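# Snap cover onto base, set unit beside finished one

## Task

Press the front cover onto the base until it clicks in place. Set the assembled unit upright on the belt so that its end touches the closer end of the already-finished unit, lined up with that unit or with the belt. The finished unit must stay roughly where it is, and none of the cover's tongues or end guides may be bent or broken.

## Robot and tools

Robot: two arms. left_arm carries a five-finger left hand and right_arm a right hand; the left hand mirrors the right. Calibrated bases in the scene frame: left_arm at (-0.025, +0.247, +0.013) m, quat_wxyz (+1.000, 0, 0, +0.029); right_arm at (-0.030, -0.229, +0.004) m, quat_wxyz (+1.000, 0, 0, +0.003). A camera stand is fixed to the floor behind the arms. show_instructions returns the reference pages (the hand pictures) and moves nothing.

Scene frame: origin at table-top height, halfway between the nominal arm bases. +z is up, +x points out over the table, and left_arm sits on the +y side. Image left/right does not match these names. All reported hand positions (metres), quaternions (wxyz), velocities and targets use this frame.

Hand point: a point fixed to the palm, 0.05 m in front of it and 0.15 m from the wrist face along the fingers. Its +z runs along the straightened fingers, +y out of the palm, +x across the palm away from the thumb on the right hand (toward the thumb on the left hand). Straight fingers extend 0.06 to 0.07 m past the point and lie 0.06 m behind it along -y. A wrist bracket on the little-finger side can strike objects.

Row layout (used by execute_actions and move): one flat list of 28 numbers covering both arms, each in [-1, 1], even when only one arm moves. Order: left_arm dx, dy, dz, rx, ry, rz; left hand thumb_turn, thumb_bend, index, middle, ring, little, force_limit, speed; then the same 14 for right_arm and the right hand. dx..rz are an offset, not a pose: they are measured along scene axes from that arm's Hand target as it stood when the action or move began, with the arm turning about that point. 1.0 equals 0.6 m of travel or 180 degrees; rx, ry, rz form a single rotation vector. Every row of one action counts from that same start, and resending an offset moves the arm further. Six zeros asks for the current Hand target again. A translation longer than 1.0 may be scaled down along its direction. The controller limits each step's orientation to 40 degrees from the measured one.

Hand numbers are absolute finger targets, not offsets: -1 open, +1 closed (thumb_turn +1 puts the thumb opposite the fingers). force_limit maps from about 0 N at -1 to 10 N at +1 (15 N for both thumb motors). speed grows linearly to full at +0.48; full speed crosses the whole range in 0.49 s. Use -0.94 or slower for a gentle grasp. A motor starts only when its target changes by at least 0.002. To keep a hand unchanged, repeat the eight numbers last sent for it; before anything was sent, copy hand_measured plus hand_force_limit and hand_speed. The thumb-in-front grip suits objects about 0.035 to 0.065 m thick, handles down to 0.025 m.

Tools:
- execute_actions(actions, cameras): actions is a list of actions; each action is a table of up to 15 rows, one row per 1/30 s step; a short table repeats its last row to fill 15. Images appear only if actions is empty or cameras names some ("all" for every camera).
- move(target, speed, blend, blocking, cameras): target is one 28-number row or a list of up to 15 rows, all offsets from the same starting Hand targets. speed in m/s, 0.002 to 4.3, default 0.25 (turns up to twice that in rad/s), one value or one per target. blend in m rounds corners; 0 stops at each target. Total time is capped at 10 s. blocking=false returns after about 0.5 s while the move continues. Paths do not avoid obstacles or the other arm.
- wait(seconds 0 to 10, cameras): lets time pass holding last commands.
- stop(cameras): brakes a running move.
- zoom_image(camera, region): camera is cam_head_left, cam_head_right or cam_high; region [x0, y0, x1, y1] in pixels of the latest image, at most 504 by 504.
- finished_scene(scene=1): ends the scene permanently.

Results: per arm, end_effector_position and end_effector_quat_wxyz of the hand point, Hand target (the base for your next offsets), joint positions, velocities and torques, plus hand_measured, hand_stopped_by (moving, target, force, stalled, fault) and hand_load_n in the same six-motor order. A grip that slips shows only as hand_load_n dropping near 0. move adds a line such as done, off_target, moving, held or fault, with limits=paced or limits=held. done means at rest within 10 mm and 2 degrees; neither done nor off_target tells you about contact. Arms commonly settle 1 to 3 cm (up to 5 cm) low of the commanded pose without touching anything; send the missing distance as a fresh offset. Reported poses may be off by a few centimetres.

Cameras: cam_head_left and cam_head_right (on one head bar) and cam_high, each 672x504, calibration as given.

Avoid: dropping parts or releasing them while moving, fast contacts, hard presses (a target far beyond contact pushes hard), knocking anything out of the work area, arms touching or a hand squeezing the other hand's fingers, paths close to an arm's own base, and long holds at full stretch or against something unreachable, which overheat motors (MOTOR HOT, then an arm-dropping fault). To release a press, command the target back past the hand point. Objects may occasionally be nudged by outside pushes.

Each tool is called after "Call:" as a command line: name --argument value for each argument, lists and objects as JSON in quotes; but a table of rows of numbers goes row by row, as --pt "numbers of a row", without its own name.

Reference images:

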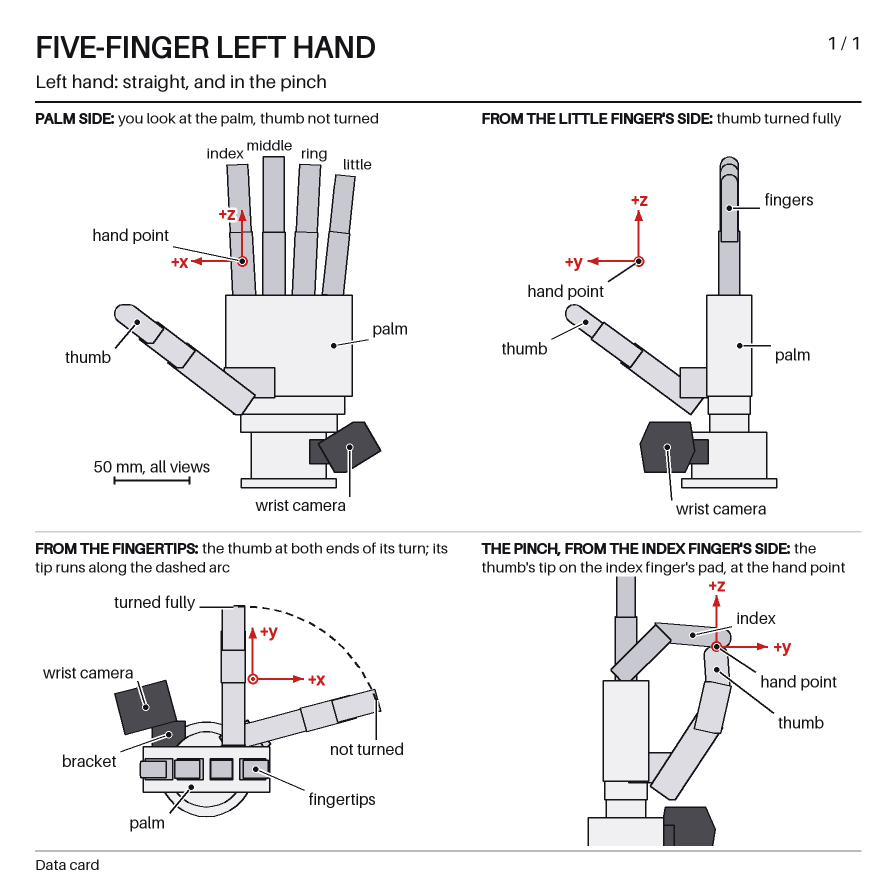

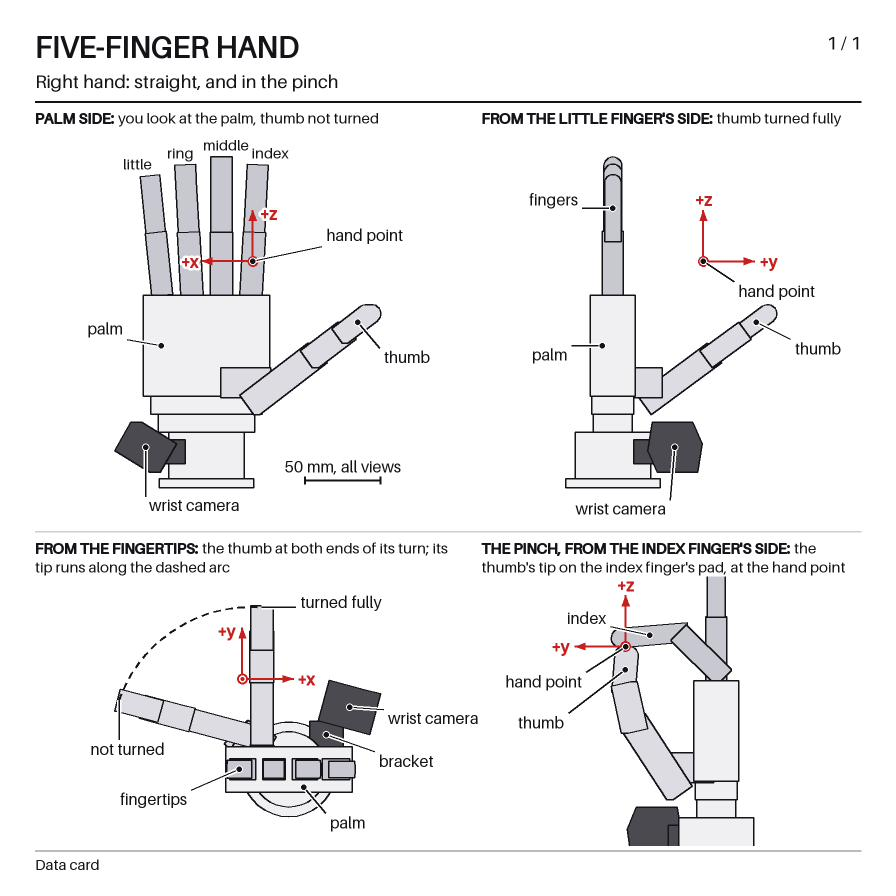

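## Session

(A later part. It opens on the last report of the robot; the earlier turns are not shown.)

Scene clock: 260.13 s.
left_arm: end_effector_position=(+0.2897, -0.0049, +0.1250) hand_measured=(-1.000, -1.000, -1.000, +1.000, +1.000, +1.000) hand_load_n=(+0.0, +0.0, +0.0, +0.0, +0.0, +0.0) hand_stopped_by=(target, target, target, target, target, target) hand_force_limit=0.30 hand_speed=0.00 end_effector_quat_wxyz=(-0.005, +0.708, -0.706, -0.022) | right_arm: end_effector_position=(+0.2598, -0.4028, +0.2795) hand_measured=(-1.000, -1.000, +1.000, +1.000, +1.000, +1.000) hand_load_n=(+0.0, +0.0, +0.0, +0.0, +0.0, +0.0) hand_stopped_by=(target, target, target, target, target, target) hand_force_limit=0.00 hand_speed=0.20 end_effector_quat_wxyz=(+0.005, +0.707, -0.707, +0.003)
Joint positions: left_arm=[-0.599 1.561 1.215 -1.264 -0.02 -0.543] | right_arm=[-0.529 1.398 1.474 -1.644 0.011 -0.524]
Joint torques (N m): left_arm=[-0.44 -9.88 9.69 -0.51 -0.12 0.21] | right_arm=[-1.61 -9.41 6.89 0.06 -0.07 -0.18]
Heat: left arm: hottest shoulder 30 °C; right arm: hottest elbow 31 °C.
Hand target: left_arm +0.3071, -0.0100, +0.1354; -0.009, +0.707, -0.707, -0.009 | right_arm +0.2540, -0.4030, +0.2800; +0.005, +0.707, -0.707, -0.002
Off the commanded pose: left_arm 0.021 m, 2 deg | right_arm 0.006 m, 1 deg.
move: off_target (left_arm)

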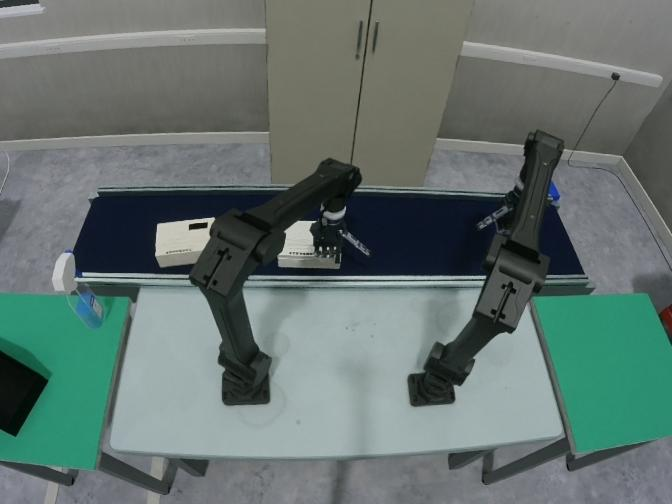

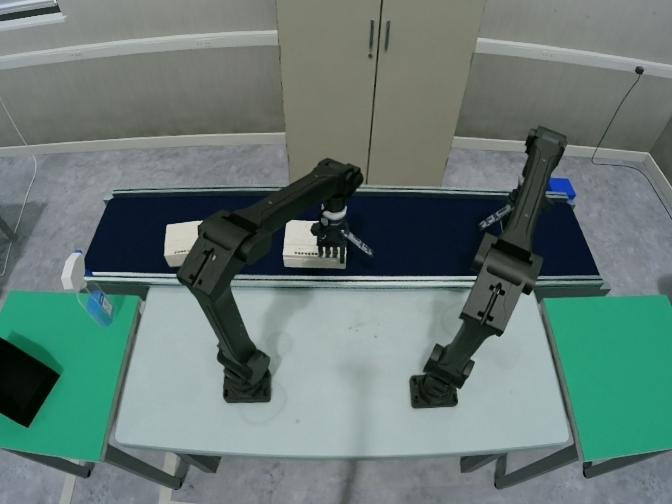

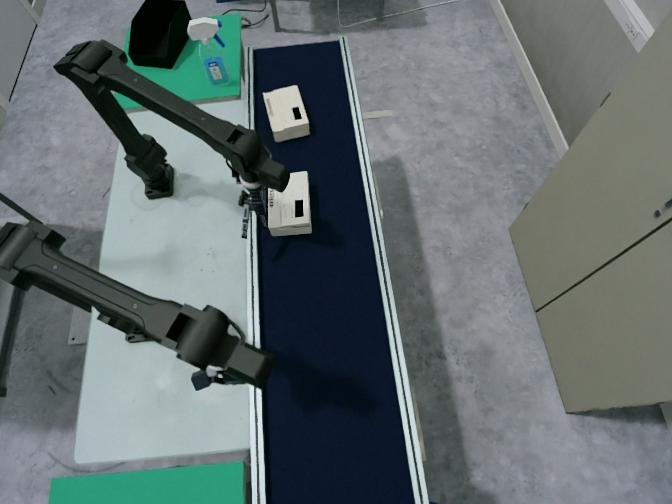

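Call:
move --target '[0.0167, 0, 0, 0, 0, 0, -1, -1, -1, 1, 1, 1, 0.3, 0, 0, 0, 0, 0, 0, 0, -1, -1, 1, 1, 1, 1, 0, 0.2]' --speed 0.03 --cameras '["all"]'

Call:
zoom_image --camera "cam_high" --region '[260, 210, 320, 240]'

Call:
zoom_image --camera "cam_head_left" --region '[310, 230, 360, 280]'

Scene clock: 261.47 s.
left_arm: end_effector_position=(+0.2974, -0.0047, +0.1246) hand_measured=(-1.000, -1.000, -1.000, +1.000, +1.000, +1.000) hand_load_n=(+0.0, +0.0, -0.5, +0.0, +0.0, +0.0) hand_stopped_by=(target, target, target, target, target, target) hand_force_limit=0.30 hand_speed=0.00 end_effector_quat_wxyz=(-0.004, +0.706, -0.708, -0.024) | right_arm: end_effector_position=(+0.2598, -0.4028, +0.2795) hand_measured=(-1.000, -1.000, +1.000, +1.000, +1.000, +1.000) hand_load_n=(+0.0, +0.0, +0.0, +0.0, +0.0, +0.0) hand_stopped_by=(target, target, target, target, target, target) hand_force_limit=0.00 hand_speed=0.20 end_effector_quat_wxyz=(+0.005, +0.707, -0.707, +0.003)
Joint positions: left_arm=[-0.59 1.582 1.238 -1.272 -0.02 -0.53] | right_arm=[-0.529 1.398 1.474 -1.644 0.011 -0.524]
Joint torques (N m): left_arm=[-0.15 -10.23 9.87 -0.4 -0.12 0.22] | right_arm=[-1.61 -9.47 6.89 0.08 -0.07 -0.18]
Heat: left arm: hottest shoulder 30 °C; right arm: hottest elbow 31 °C.
Hand target: left_arm +0.3172, -0.0099, +0.1354; -0.009, +0.707, -0.707, -0.009 | right_arm +0.2540, -0.4030, +0.2800; +0.005, +0.707, -0.707, -0.002
Off the commanded pose: left_arm 0.023 m, 2 deg | right_arm 0.006 m, 1 deg.
move: off_target (left_arm)

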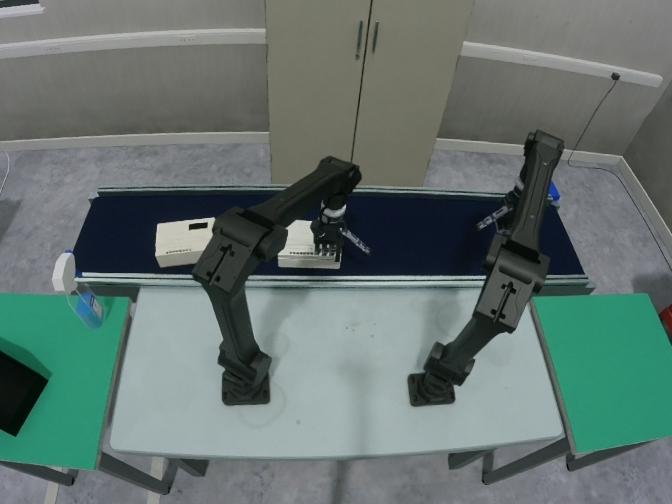

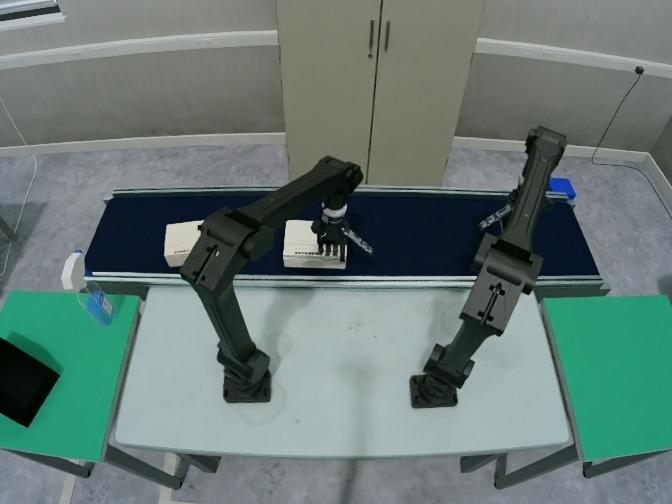

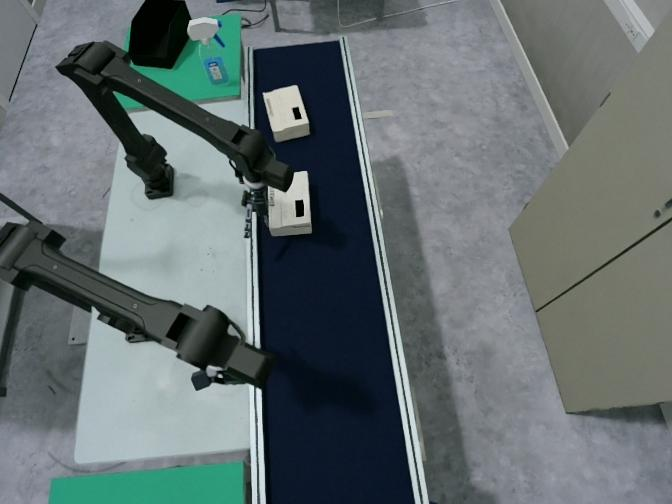

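Scaled by 8.400 from the camera's 672x504 image, which has a finer 960x720 frame.

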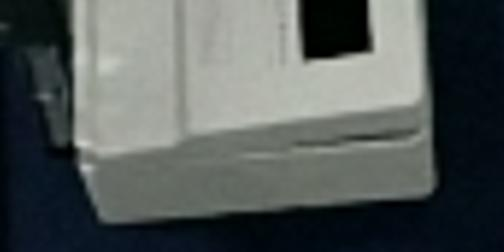

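Scaled by 10.080 from the camera's 672x504 image, which has a finer 960x720 frame.

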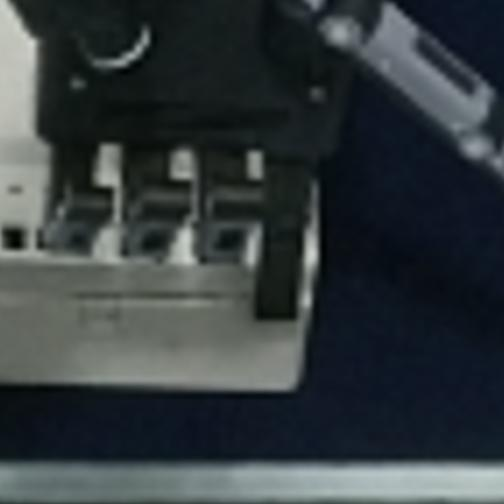

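Call:
zoom_image --camera "cam_high" --region '[298, 218, 316, 236]'

Call:
zoom_image --camera "cam_high" --region '[264, 222, 282, 240]'

Call:
zoom_image --camera "cam_head_left" --region '[274, 248, 310, 272]'

Call:
zoom_image --camera "cam_head_left" --region '[308, 248, 344, 272]'

Scaled by 28.000 from the camera's 672x504 image, which has a finer 960x720 frame.

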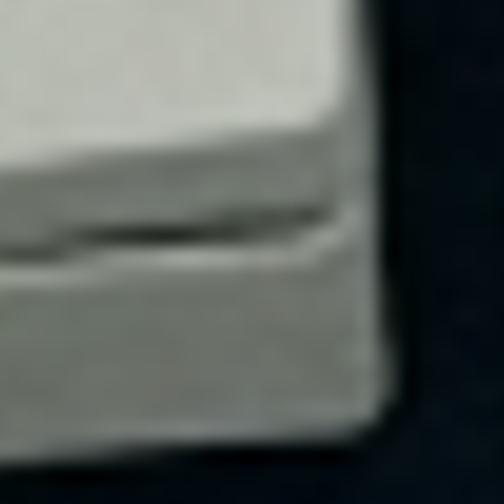

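Scaled by 28.000 from the camera's 672x504 image, which has a finer 960x720 frame.

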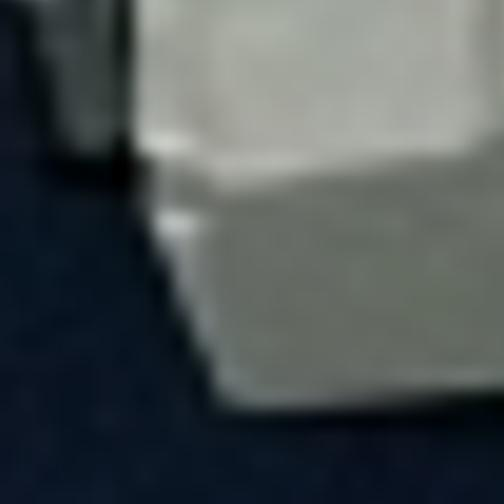

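Scaled by 14.000 from the camera's 672x504 image, which has a finer 960x720 frame.

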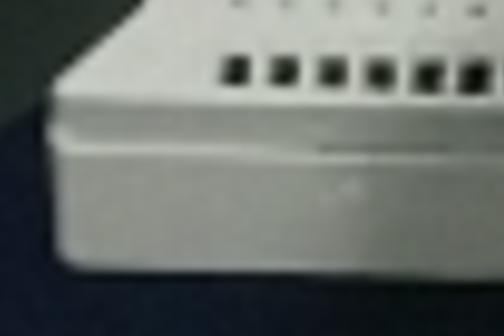

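Scaled by 14.000 from the camera's 672x504 image, which has a finer 960x720 frame.

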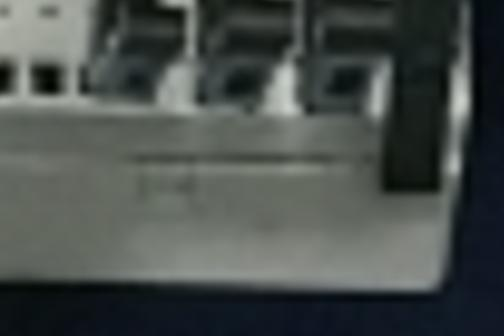

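Call:
zoom_image --camera "cam_head_left" --region '[274, 250, 292, 268]'

Call:
zoom_image --camera "cam_head_right" --region '[280, 250, 298, 268]'

Call:
zoom_image --camera "cam_high" --region '[298, 180, 316, 198]'

Call:
zoom_image --camera "cam_head_right" --region '[310, 250, 328, 268]'

Scaled by 28.000 from the camera's 672x504 image, which has a finer 960x720 frame.

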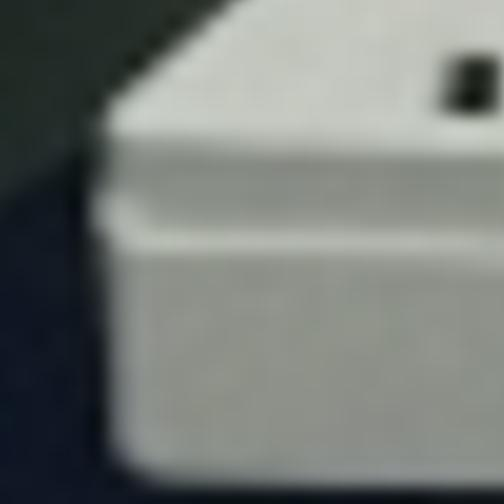

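Scaled by 28.000 from the camera's 672x504 image, which has a finer 960x720 frame.

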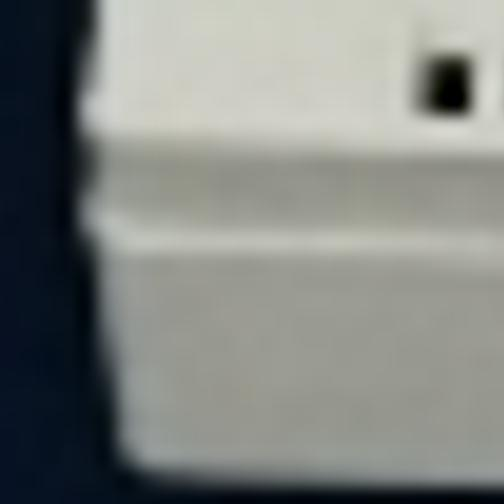

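Scaled by 28.000 from the camera's 672x504 image, which has a finer 960x720 frame.

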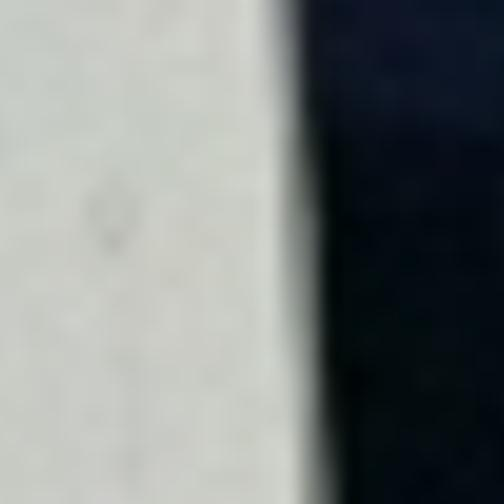

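Scaled by 28.000 from the camera's 672x504 image, which has a finer 960x720 frame.

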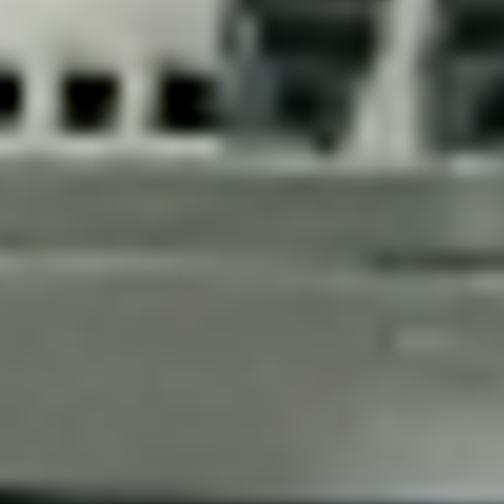

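Call:
move --pt "-0.03 0 0 0 0 0 -1 -1 -1 1 1 1 0.3 0 0 0 0 0 0 0 -1 -1 1 1 1 1 0 0.2" --pt "-0.02 0.05 0.12 0 0 0 -1 -1 -1 1 1 1 0.3 0 0 0 0 0 0 0 -1 -1 1 1 1 1 0 0.2" --pt "0.235 0.26 0.12 0 0 0 -1 -1 -1 1 1 1 0.3 0 0 0 0 0 0 0 -1 -1 1 1 1 1 0 0.2" --speed '[0.1, 0.2, 0.25]' --blend '[0.006, 0.02, 0]' --cameras '["all"]'

Call:
zoom_image --camera "cam_high" --region '[255, 165, 335, 245]'

Call:
zoom_image --camera "cam_head_right" --region '[275, 210, 355, 280]'

Scene clock: 265.73 s.
left_arm: end_effector_position=(+0.4440, +0.1485, +0.1980) hand_measured=(-1.000, -1.000, -1.000, +1.000, +1.000, +1.000) hand_load_n=(+0.0, +0.0, +0.0, +0.0, +0.0, +0.0) hand_stopped_by=(target, target, target, target, target, target) hand_force_limit=0.30 hand_speed=0.00 end_effector_quat_wxyz=(-0.002, +0.711, -0.702, -0.020) | right_arm: end_effector_position=(+0.2598, -0.4028, +0.2795) hand_measured=(-1.000, -1.000, +1.000, +1.000, +1.000, +1.000) hand_load_n=(+0.0, +0.0, +0.0, +0.0, +0.0, +0.0) hand_stopped_by=(target, target, target, target, target, target) hand_force_limit=0.00 hand_speed=0.20 end_effector_quat_wxyz=(+0.005, +0.707, -0.707, +0.003)
Joint positions: left_arm=[-0.193 1.762 1.666 -1.505 -0.027 -0.148] | right_arm=[-0.529 1.398 1.474 -1.644 0.011 -0.524]
Joint torques (N m): left_arm=[-1.2 -13.27 10.21 -0.51 0.04 0.22] | right_arm=[-1.55 -9.47 6.87 0.08 -0.07 -0.18]
Heat: left arm: hottest shoulder 30 °C; right arm: hottest elbow 31 °C.
Hand target: left_arm +0.4581, +0.1461, +0.2073; -0.009, +0.707, -0.707, -0.009 | right_arm +0.2540, -0.4030, +0.2800; +0.005, +0.707, -0.707, -0.002
Off the commanded pose: left_arm 0.017 m, 2 deg | right_arm 0.006 m, 1 deg.
move: off_target (left_arm)

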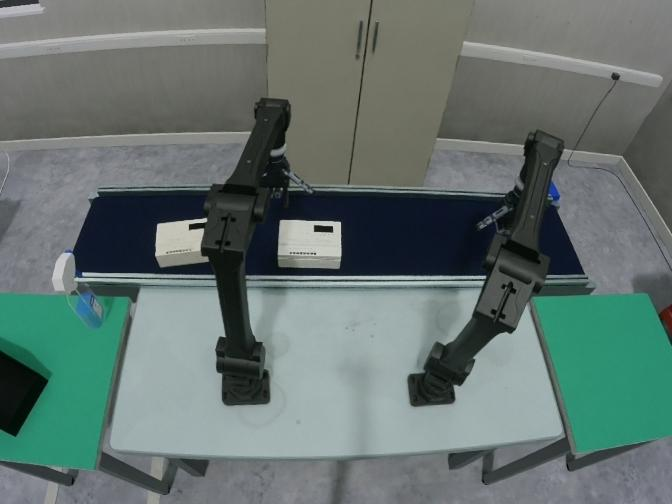

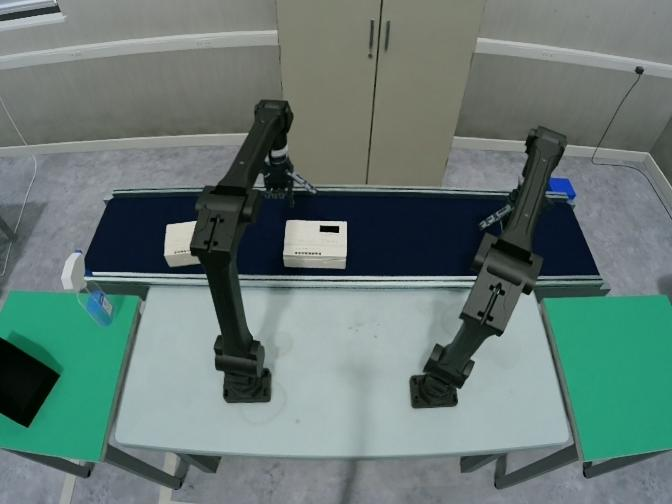

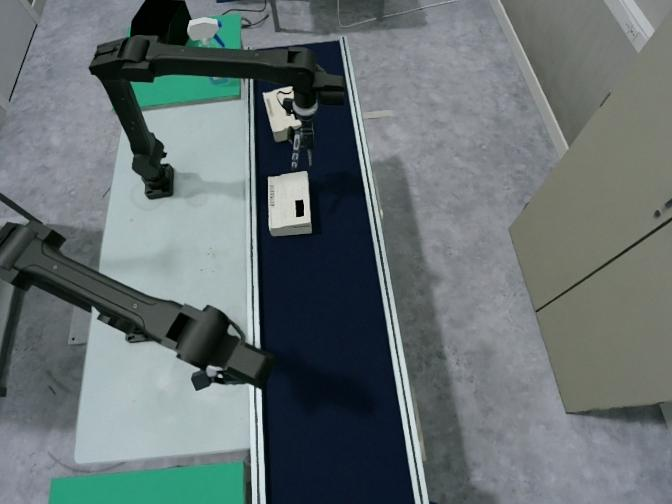

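Scaled by 6.300 from the camera's 672x504 image, which has a finer 960x720 frame.

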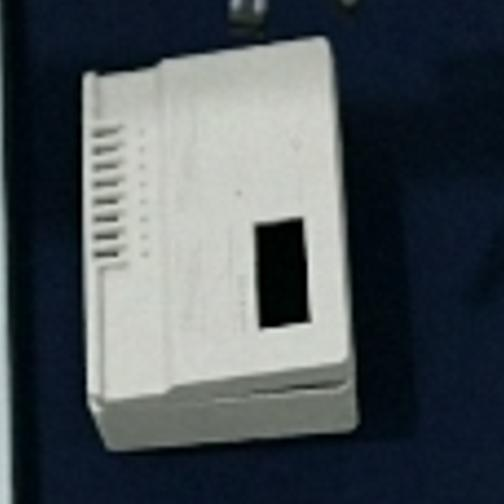

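Scaled by 6.300 from the camera's 672x504 image, which has a finer 960x720 frame.

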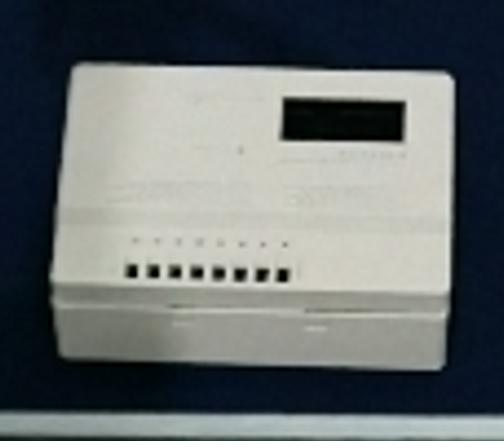

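Call:
zoom_image --camera "cam_head_right" --region '[278, 248, 314, 272]'

Call:
zoom_image --camera "cam_head_right" --region '[312, 248, 348, 272]'

Call:
zoom_image --camera "cam_high" --region '[298, 218, 316, 236]'

Call:
zoom_image --camera "cam_high" --region '[264, 222, 282, 240]'

Call:
zoom_image --camera "cam_high" --region '[280, 220, 298, 238]'

Call:
zoom_image --camera "cam_high" --region '[298, 168, 316, 186]'

Scaled by 14.000 from the camera's 672x504 image, which has a finer 960x720 frame.

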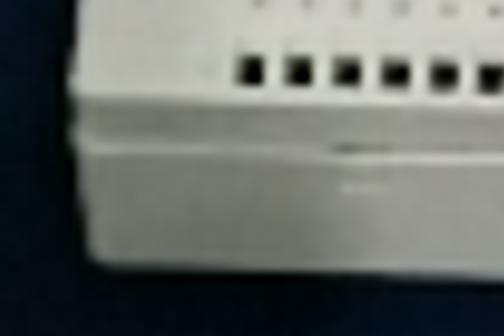

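Scaled by 14.000 from the camera's 672x504 image, which has a finer 960x720 frame.

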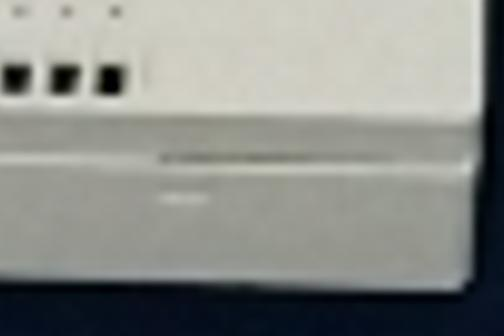

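Scaled by 28.000 from the camera's 672x504 image, which has a finer 960x720 frame.

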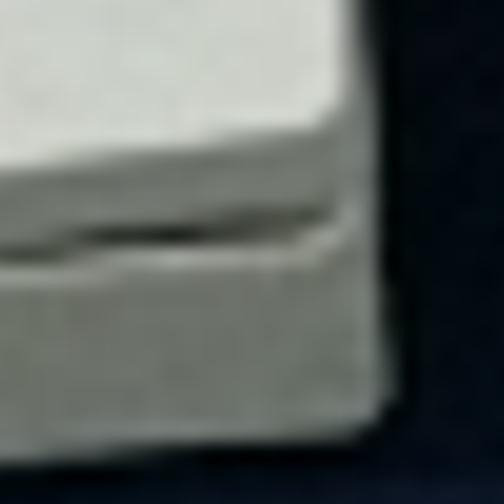

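Scaled by 28.000 from the camera's 672x504 image, which has a finer 960x720 frame.

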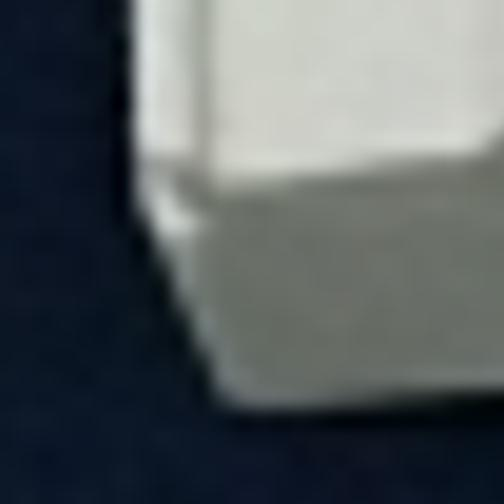

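Scaled by 28.000 from the camera's 672x504 image, which has a finer 960x720 frame.

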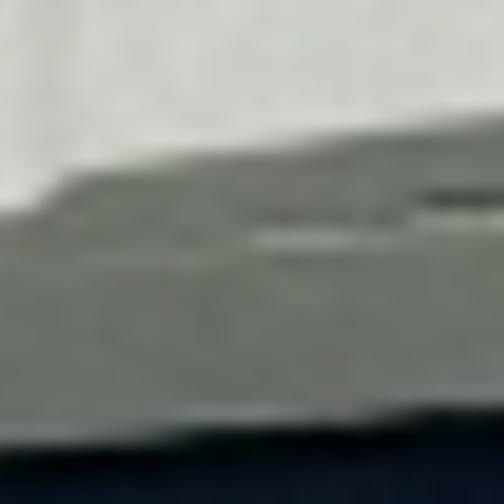

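Scaled by 28.000 from the camera's 672x504 image, which has a finer 960x720 frame.

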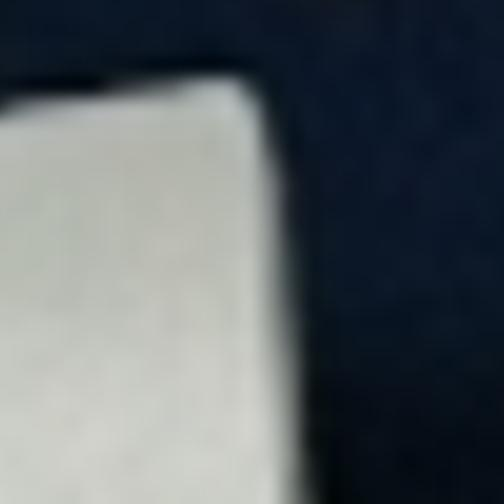

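Call:
move --target '[0.01, 0, -0.15, 0, 0, 0, -1, -1, -1, 1, 1, 1, 0.3, 0, 0, 0, 0, 0, 0, 0, -1, -1, 1, 1, 1, 1, 0, 0.2]' --speed 0.12 --cameras '["cam_high", "cam_head_right", "cam_head_left"]'

Call:
zoom_image --camera "cam_high" --region '[290, 145, 340, 195]'

Call:
zoom_image --camera "cam_head_right" --region '[260, 190, 310, 240]'

Scene clock: 269.10 s.
left_arm: end_effector_position=(+0.4658, +0.1456, +0.1253) hand_measured=(-1.000, -1.000, -1.000, +1.000, +1.000, +1.000) hand_load_n=(+0.0, +0.0, +0.0, +0.0, +0.0, +0.0) hand_stopped_by=(target, target, target, target, target, target) hand_force_limit=0.30 hand_speed=0.00 end_effector_quat_wxyz=(-0.013, +0.711, -0.703, -0.005) | right_arm: end_effector_position=(+0.2598, -0.4028, +0.2795) hand_measured=(-1.000, -1.000, +1.000, +1.000, +1.000, +1.000) hand_load_n=(+0.0, +0.0, +0.0, +0.0, +0.0, +0.0) hand_stopped_by=(target, target, target, target, target, target) hand_force_limit=0.00 hand_speed=0.20 end_effector_quat_wxyz=(+0.005, +0.707, -0.707, +0.003)
Joint positions: left_arm=[-0.193 1.827 1.57 -1.306 -0.027 -0.146] | right_arm=[-0.529 1.398 1.474 -1.644 0.011 -0.524]
Joint torques (N m): left_arm=[-0.97 -14.45 5.82 0.13 0.06 0.23] | right_arm=[-1.61 -9.41 6.87 0.08 -0.06 -0.18]
Heat: left arm: hottest elbow 31 °C; right arm: hottest shoulder 30 °C.
Hand target: left_arm +0.4642, +0.1461, +0.1175; -0.009, +0.707, -0.707, -0.009 | right_arm +0.2540, -0.4030, +0.2800; +0.005, +0.707, -0.707, -0.002
Off the commanded pose: left_arm 0.008 m, 1 deg | right_arm 0.006 m, 1 deg.
move: done

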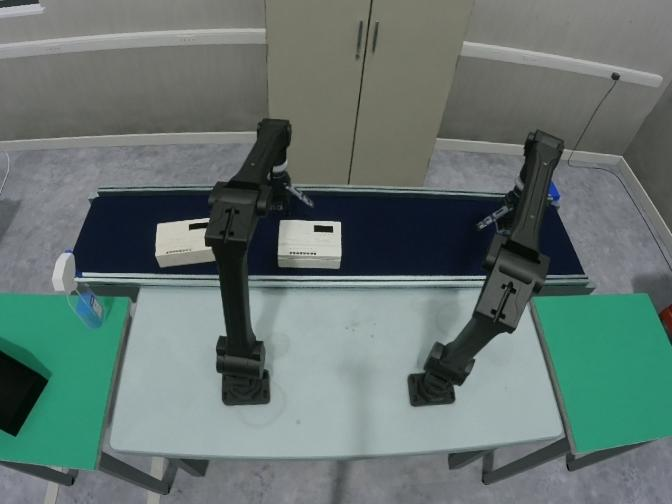

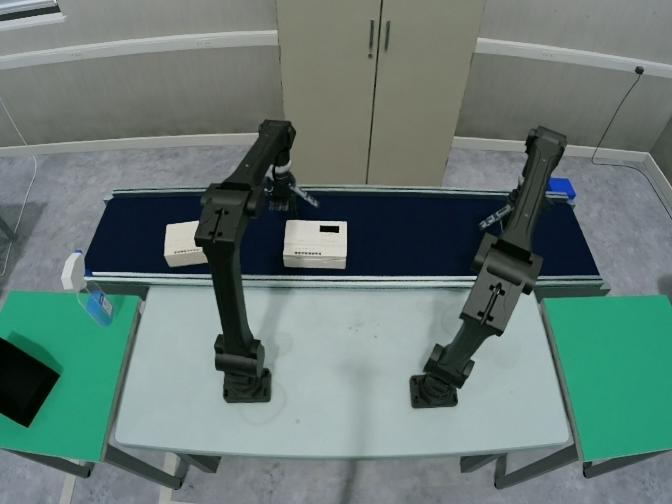

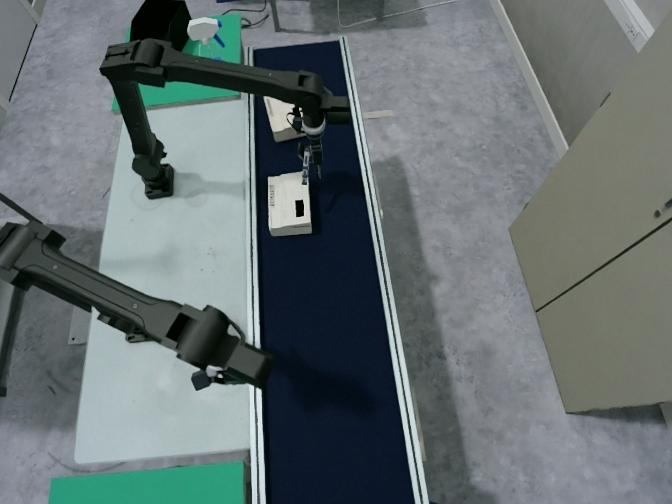

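Scaled by 10.080 from the camera's 672x504 image, which has a finer 960x720 frame.

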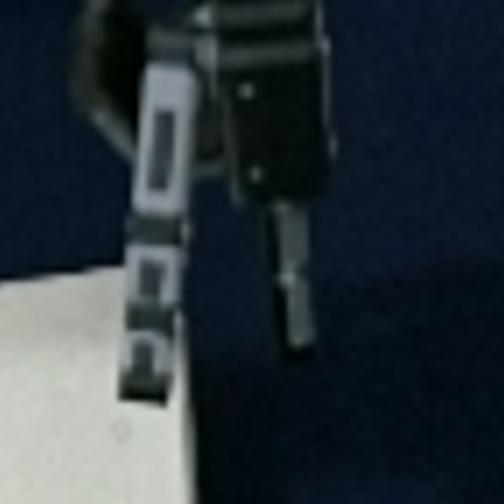

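Scaled by 10.080 from the camera's 672x504 image, which has a finer 960x720 frame.

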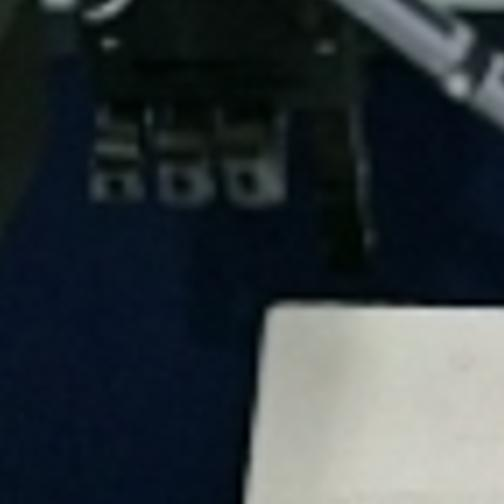

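Call:
move --target '[-0.04, 0.0167, 0, 0, 0, 0, -1, -1, -1, 1, 1, 1, 0.3, 0, 0, 0, 0, 0, 0, 0, -1, -1, 1, 1, 1, 1, 0, 0.2]' --speed 0.06 --cameras '["cam_high", "cam_head_right", "cam_head_left"]'

Call:
zoom_image --camera "cam_high" --region '[290, 155, 330, 195]'

Scene clock: 270.97 s.
left_arm: end_effector_position=(+0.4419, +0.1510, +0.1188) hand_measured=(-1.000, -1.000, -1.000, +1.000, +1.000, +1.000) hand_load_n=(+0.0, +0.0, +0.0, +0.0, +0.0, +0.0) hand_stopped_by=(target, target, target, target, target, target) hand_force_limit=0.30 hand_speed=0.00 end_effector_quat_wxyz=(-0.009, +0.708, -0.706, -0.010) | right_arm: end_effector_position=(+0.2598, -0.4028, +0.2795) hand_measured=(-1.000, -1.000, +1.000, +1.000, +1.000, +1.000) hand_load_n=(+0.0, +0.0, +0.0, +0.0, +0.0, +0.0) hand_stopped_by=(target, target, target, target, target, target) hand_force_limit=0.00 hand_speed=0.20 end_effector_quat_wxyz=(+0.005, +0.707, -0.707, +0.003)
Joint positions: left_arm=[-0.19 1.78 1.483 -1.279 -0.027 -0.134] | right_arm=[-0.529 1.398 1.474 -1.644 0.011 -0.524]
Joint torques (N m): left_arm=[-0.32 -14.86 5.52 0.09 0.05 0.22] | right_arm=[-1.61 -9.47 6.89 0.08 -0.06 -0.18]
Heat: left arm: hottest elbow 31 °C; right arm: hottest shoulder 30 °C.
Hand target: left_arm +0.4401, +0.1560, +0.1174; -0.009, +0.707, -0.707, -0.009 | right_arm +0.2540, -0.4030, +0.2800; +0.005, +0.707, -0.707, -0.002
Off the commanded pose: left_arm 0.006 m, 0 deg | right_arm 0.006 m, 1 deg.
move: done

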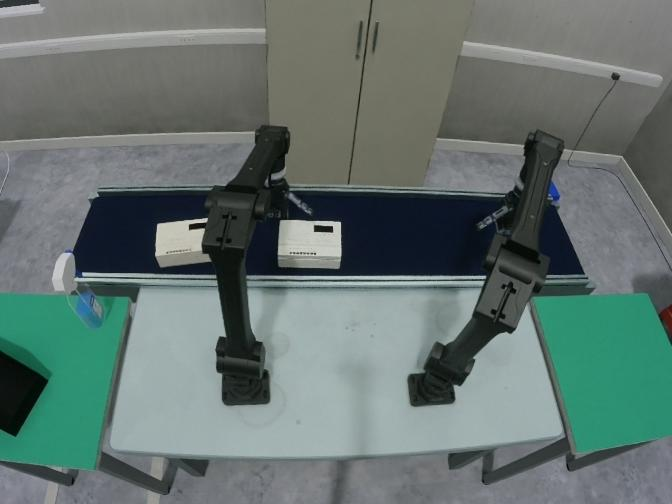

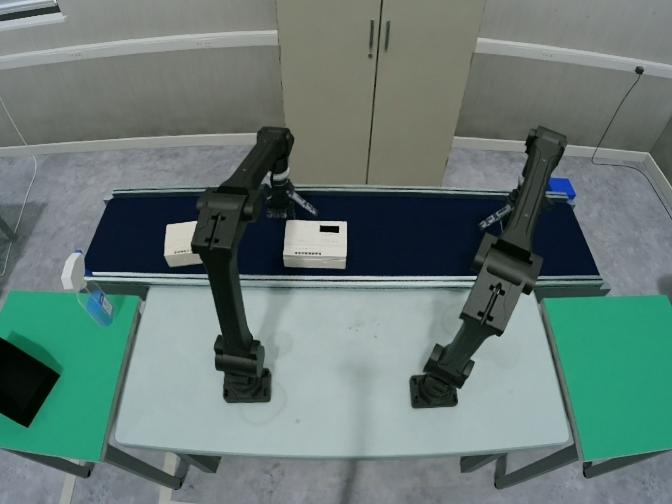

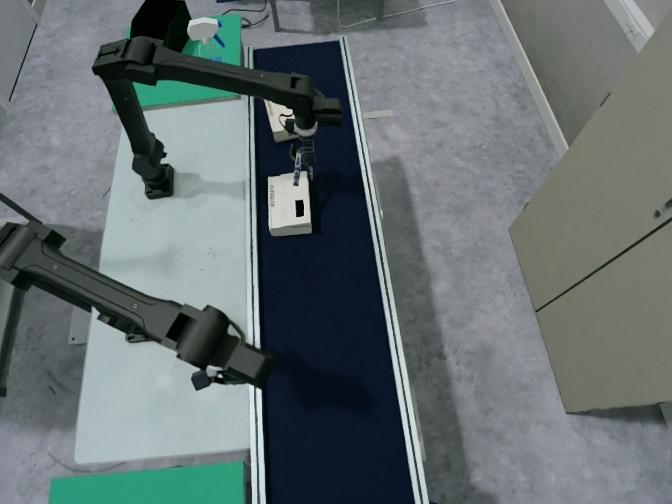

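Scaled by 12.600 from the camera's 672x504 image, which has a finer 960x720 frame.

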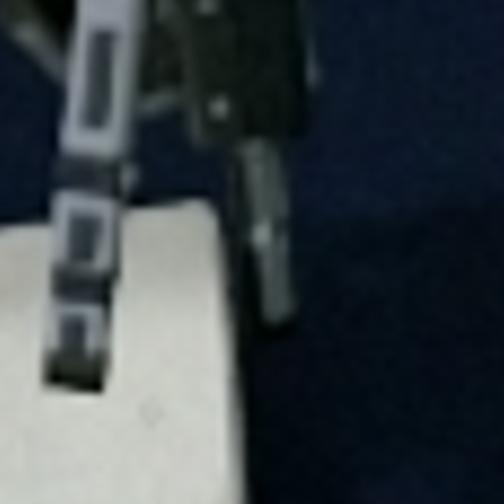

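Call:
move --target '[-0.0100, 0.004, 0.0083, 0, 0, 0, -1, -1, -1, 1, 1, 1, 0.3, 0, 0, 0, 0, 0, 0, 0, -1, -1, 1, 1, 1, 1, 0, 0.2]' --speed 0.03 --cameras '["cam_high", "cam_head_right", "cam_head_left"]'

Call:
zoom_image --camera "cam_high" --region '[290, 155, 330, 195]'

Call:
zoom_image --camera "cam_head_right" --region '[278, 248, 314, 272]'

Scene clock: 272.33 s.
left_arm: end_effector_position=(+0.4380, +0.1533, +0.1222) hand_measured=(-1.000, -1.000, -1.000, +1.000, +1.000, +1.000) hand_load_n=(+0.0, +0.0, +0.0, +0.0, +0.0, +0.0) hand_stopped_by=(target, target, target, target, target, target) hand_force_limit=0.30 hand_speed=0.00 end_effector_quat_wxyz=(-0.010, +0.708, -0.706, -0.009) | right_arm: end_effector_position=(+0.2598, -0.4028, +0.2795) hand_measured=(-1.000, -1.000, +1.000, +1.000, +1.000, +1.000) hand_load_n=(+0.0, +0.0, +0.0, +0.0, +0.5, +0.0) hand_stopped_by=(target, target, target, target, target, target) hand_force_limit=0.00 hand_speed=0.20 end_effector_quat_wxyz=(+0.005, +0.707, -0.707, +0.003)
Joint positions: left_arm=[-0.187 1.764 1.471 -1.279 -0.027 -0.131] | right_arm=[-0.529 1.398 1.474 -1.644 0.011 -0.524]
Joint torques (N m): left_arm=[-0.38 -14.92 5.44 -0.1 0.05 0.23] | right_arm=[-1.61 -9.41 6.89 0.06 -0.07 -0.18]
Heat: left arm: hottest elbow 31 °C; right arm: hottest shoulder 30 °C.
Hand target: left_arm +0.4341, +0.1585, +0.1224; -0.009, +0.707, -0.707, -0.009 | right_arm +0.2540, -0.4030, +0.2800; +0.005, +0.707, -0.707, -0.002
Off the commanded pose: left_arm 0.006 m, 0 deg | right_arm 0.006 m, 1 deg.
move: done

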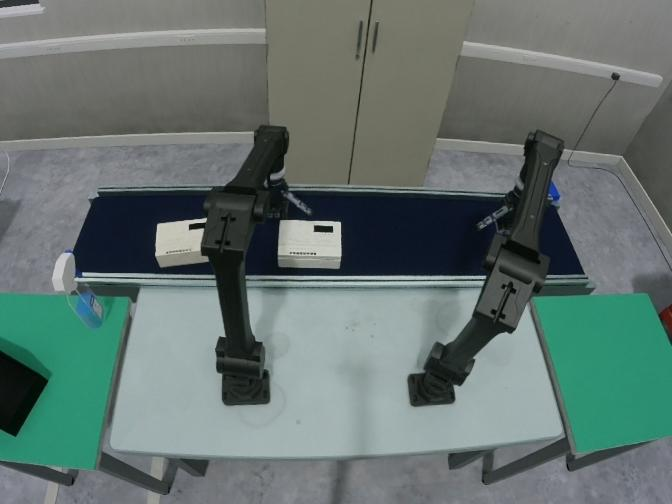

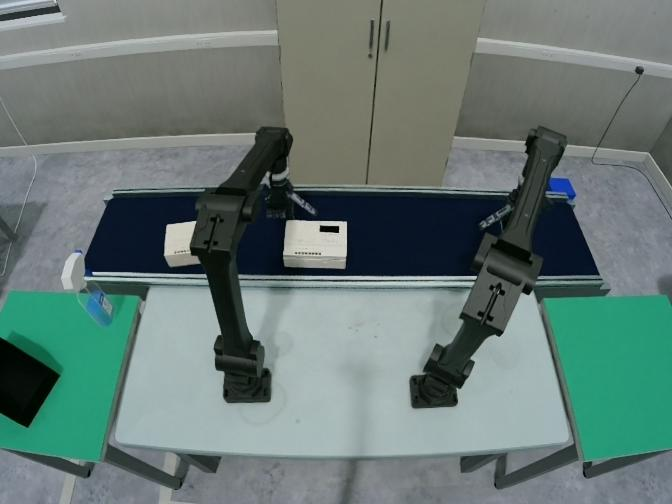

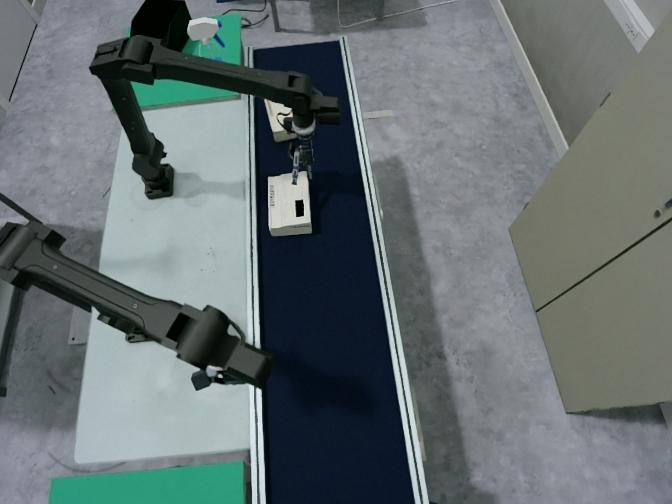

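Scaled by 12.600 from the camera's 672x504 image, which has a finer 960x720 frame.

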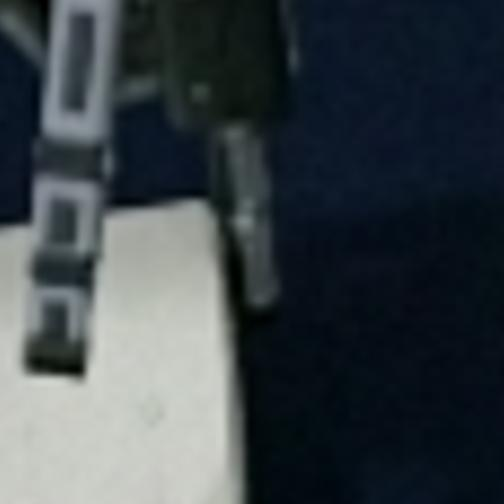

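Scaled by 14.000 from the camera's 672x504 image, which has a finer 960x720 frame.

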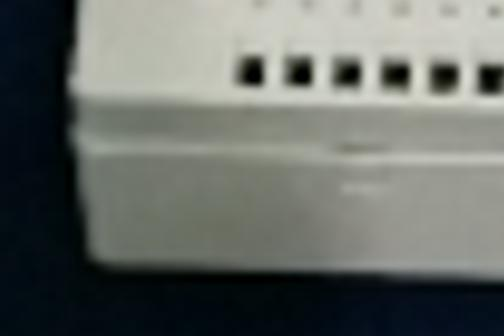

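Call:
zoom_image --camera "cam_high" --region '[300, 168, 318, 186]'

Scaled by 28.000 from the camera's 672x504 image, which has a finer 960x720 frame.

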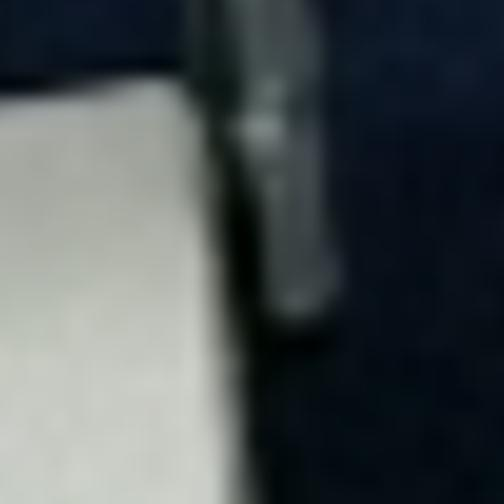

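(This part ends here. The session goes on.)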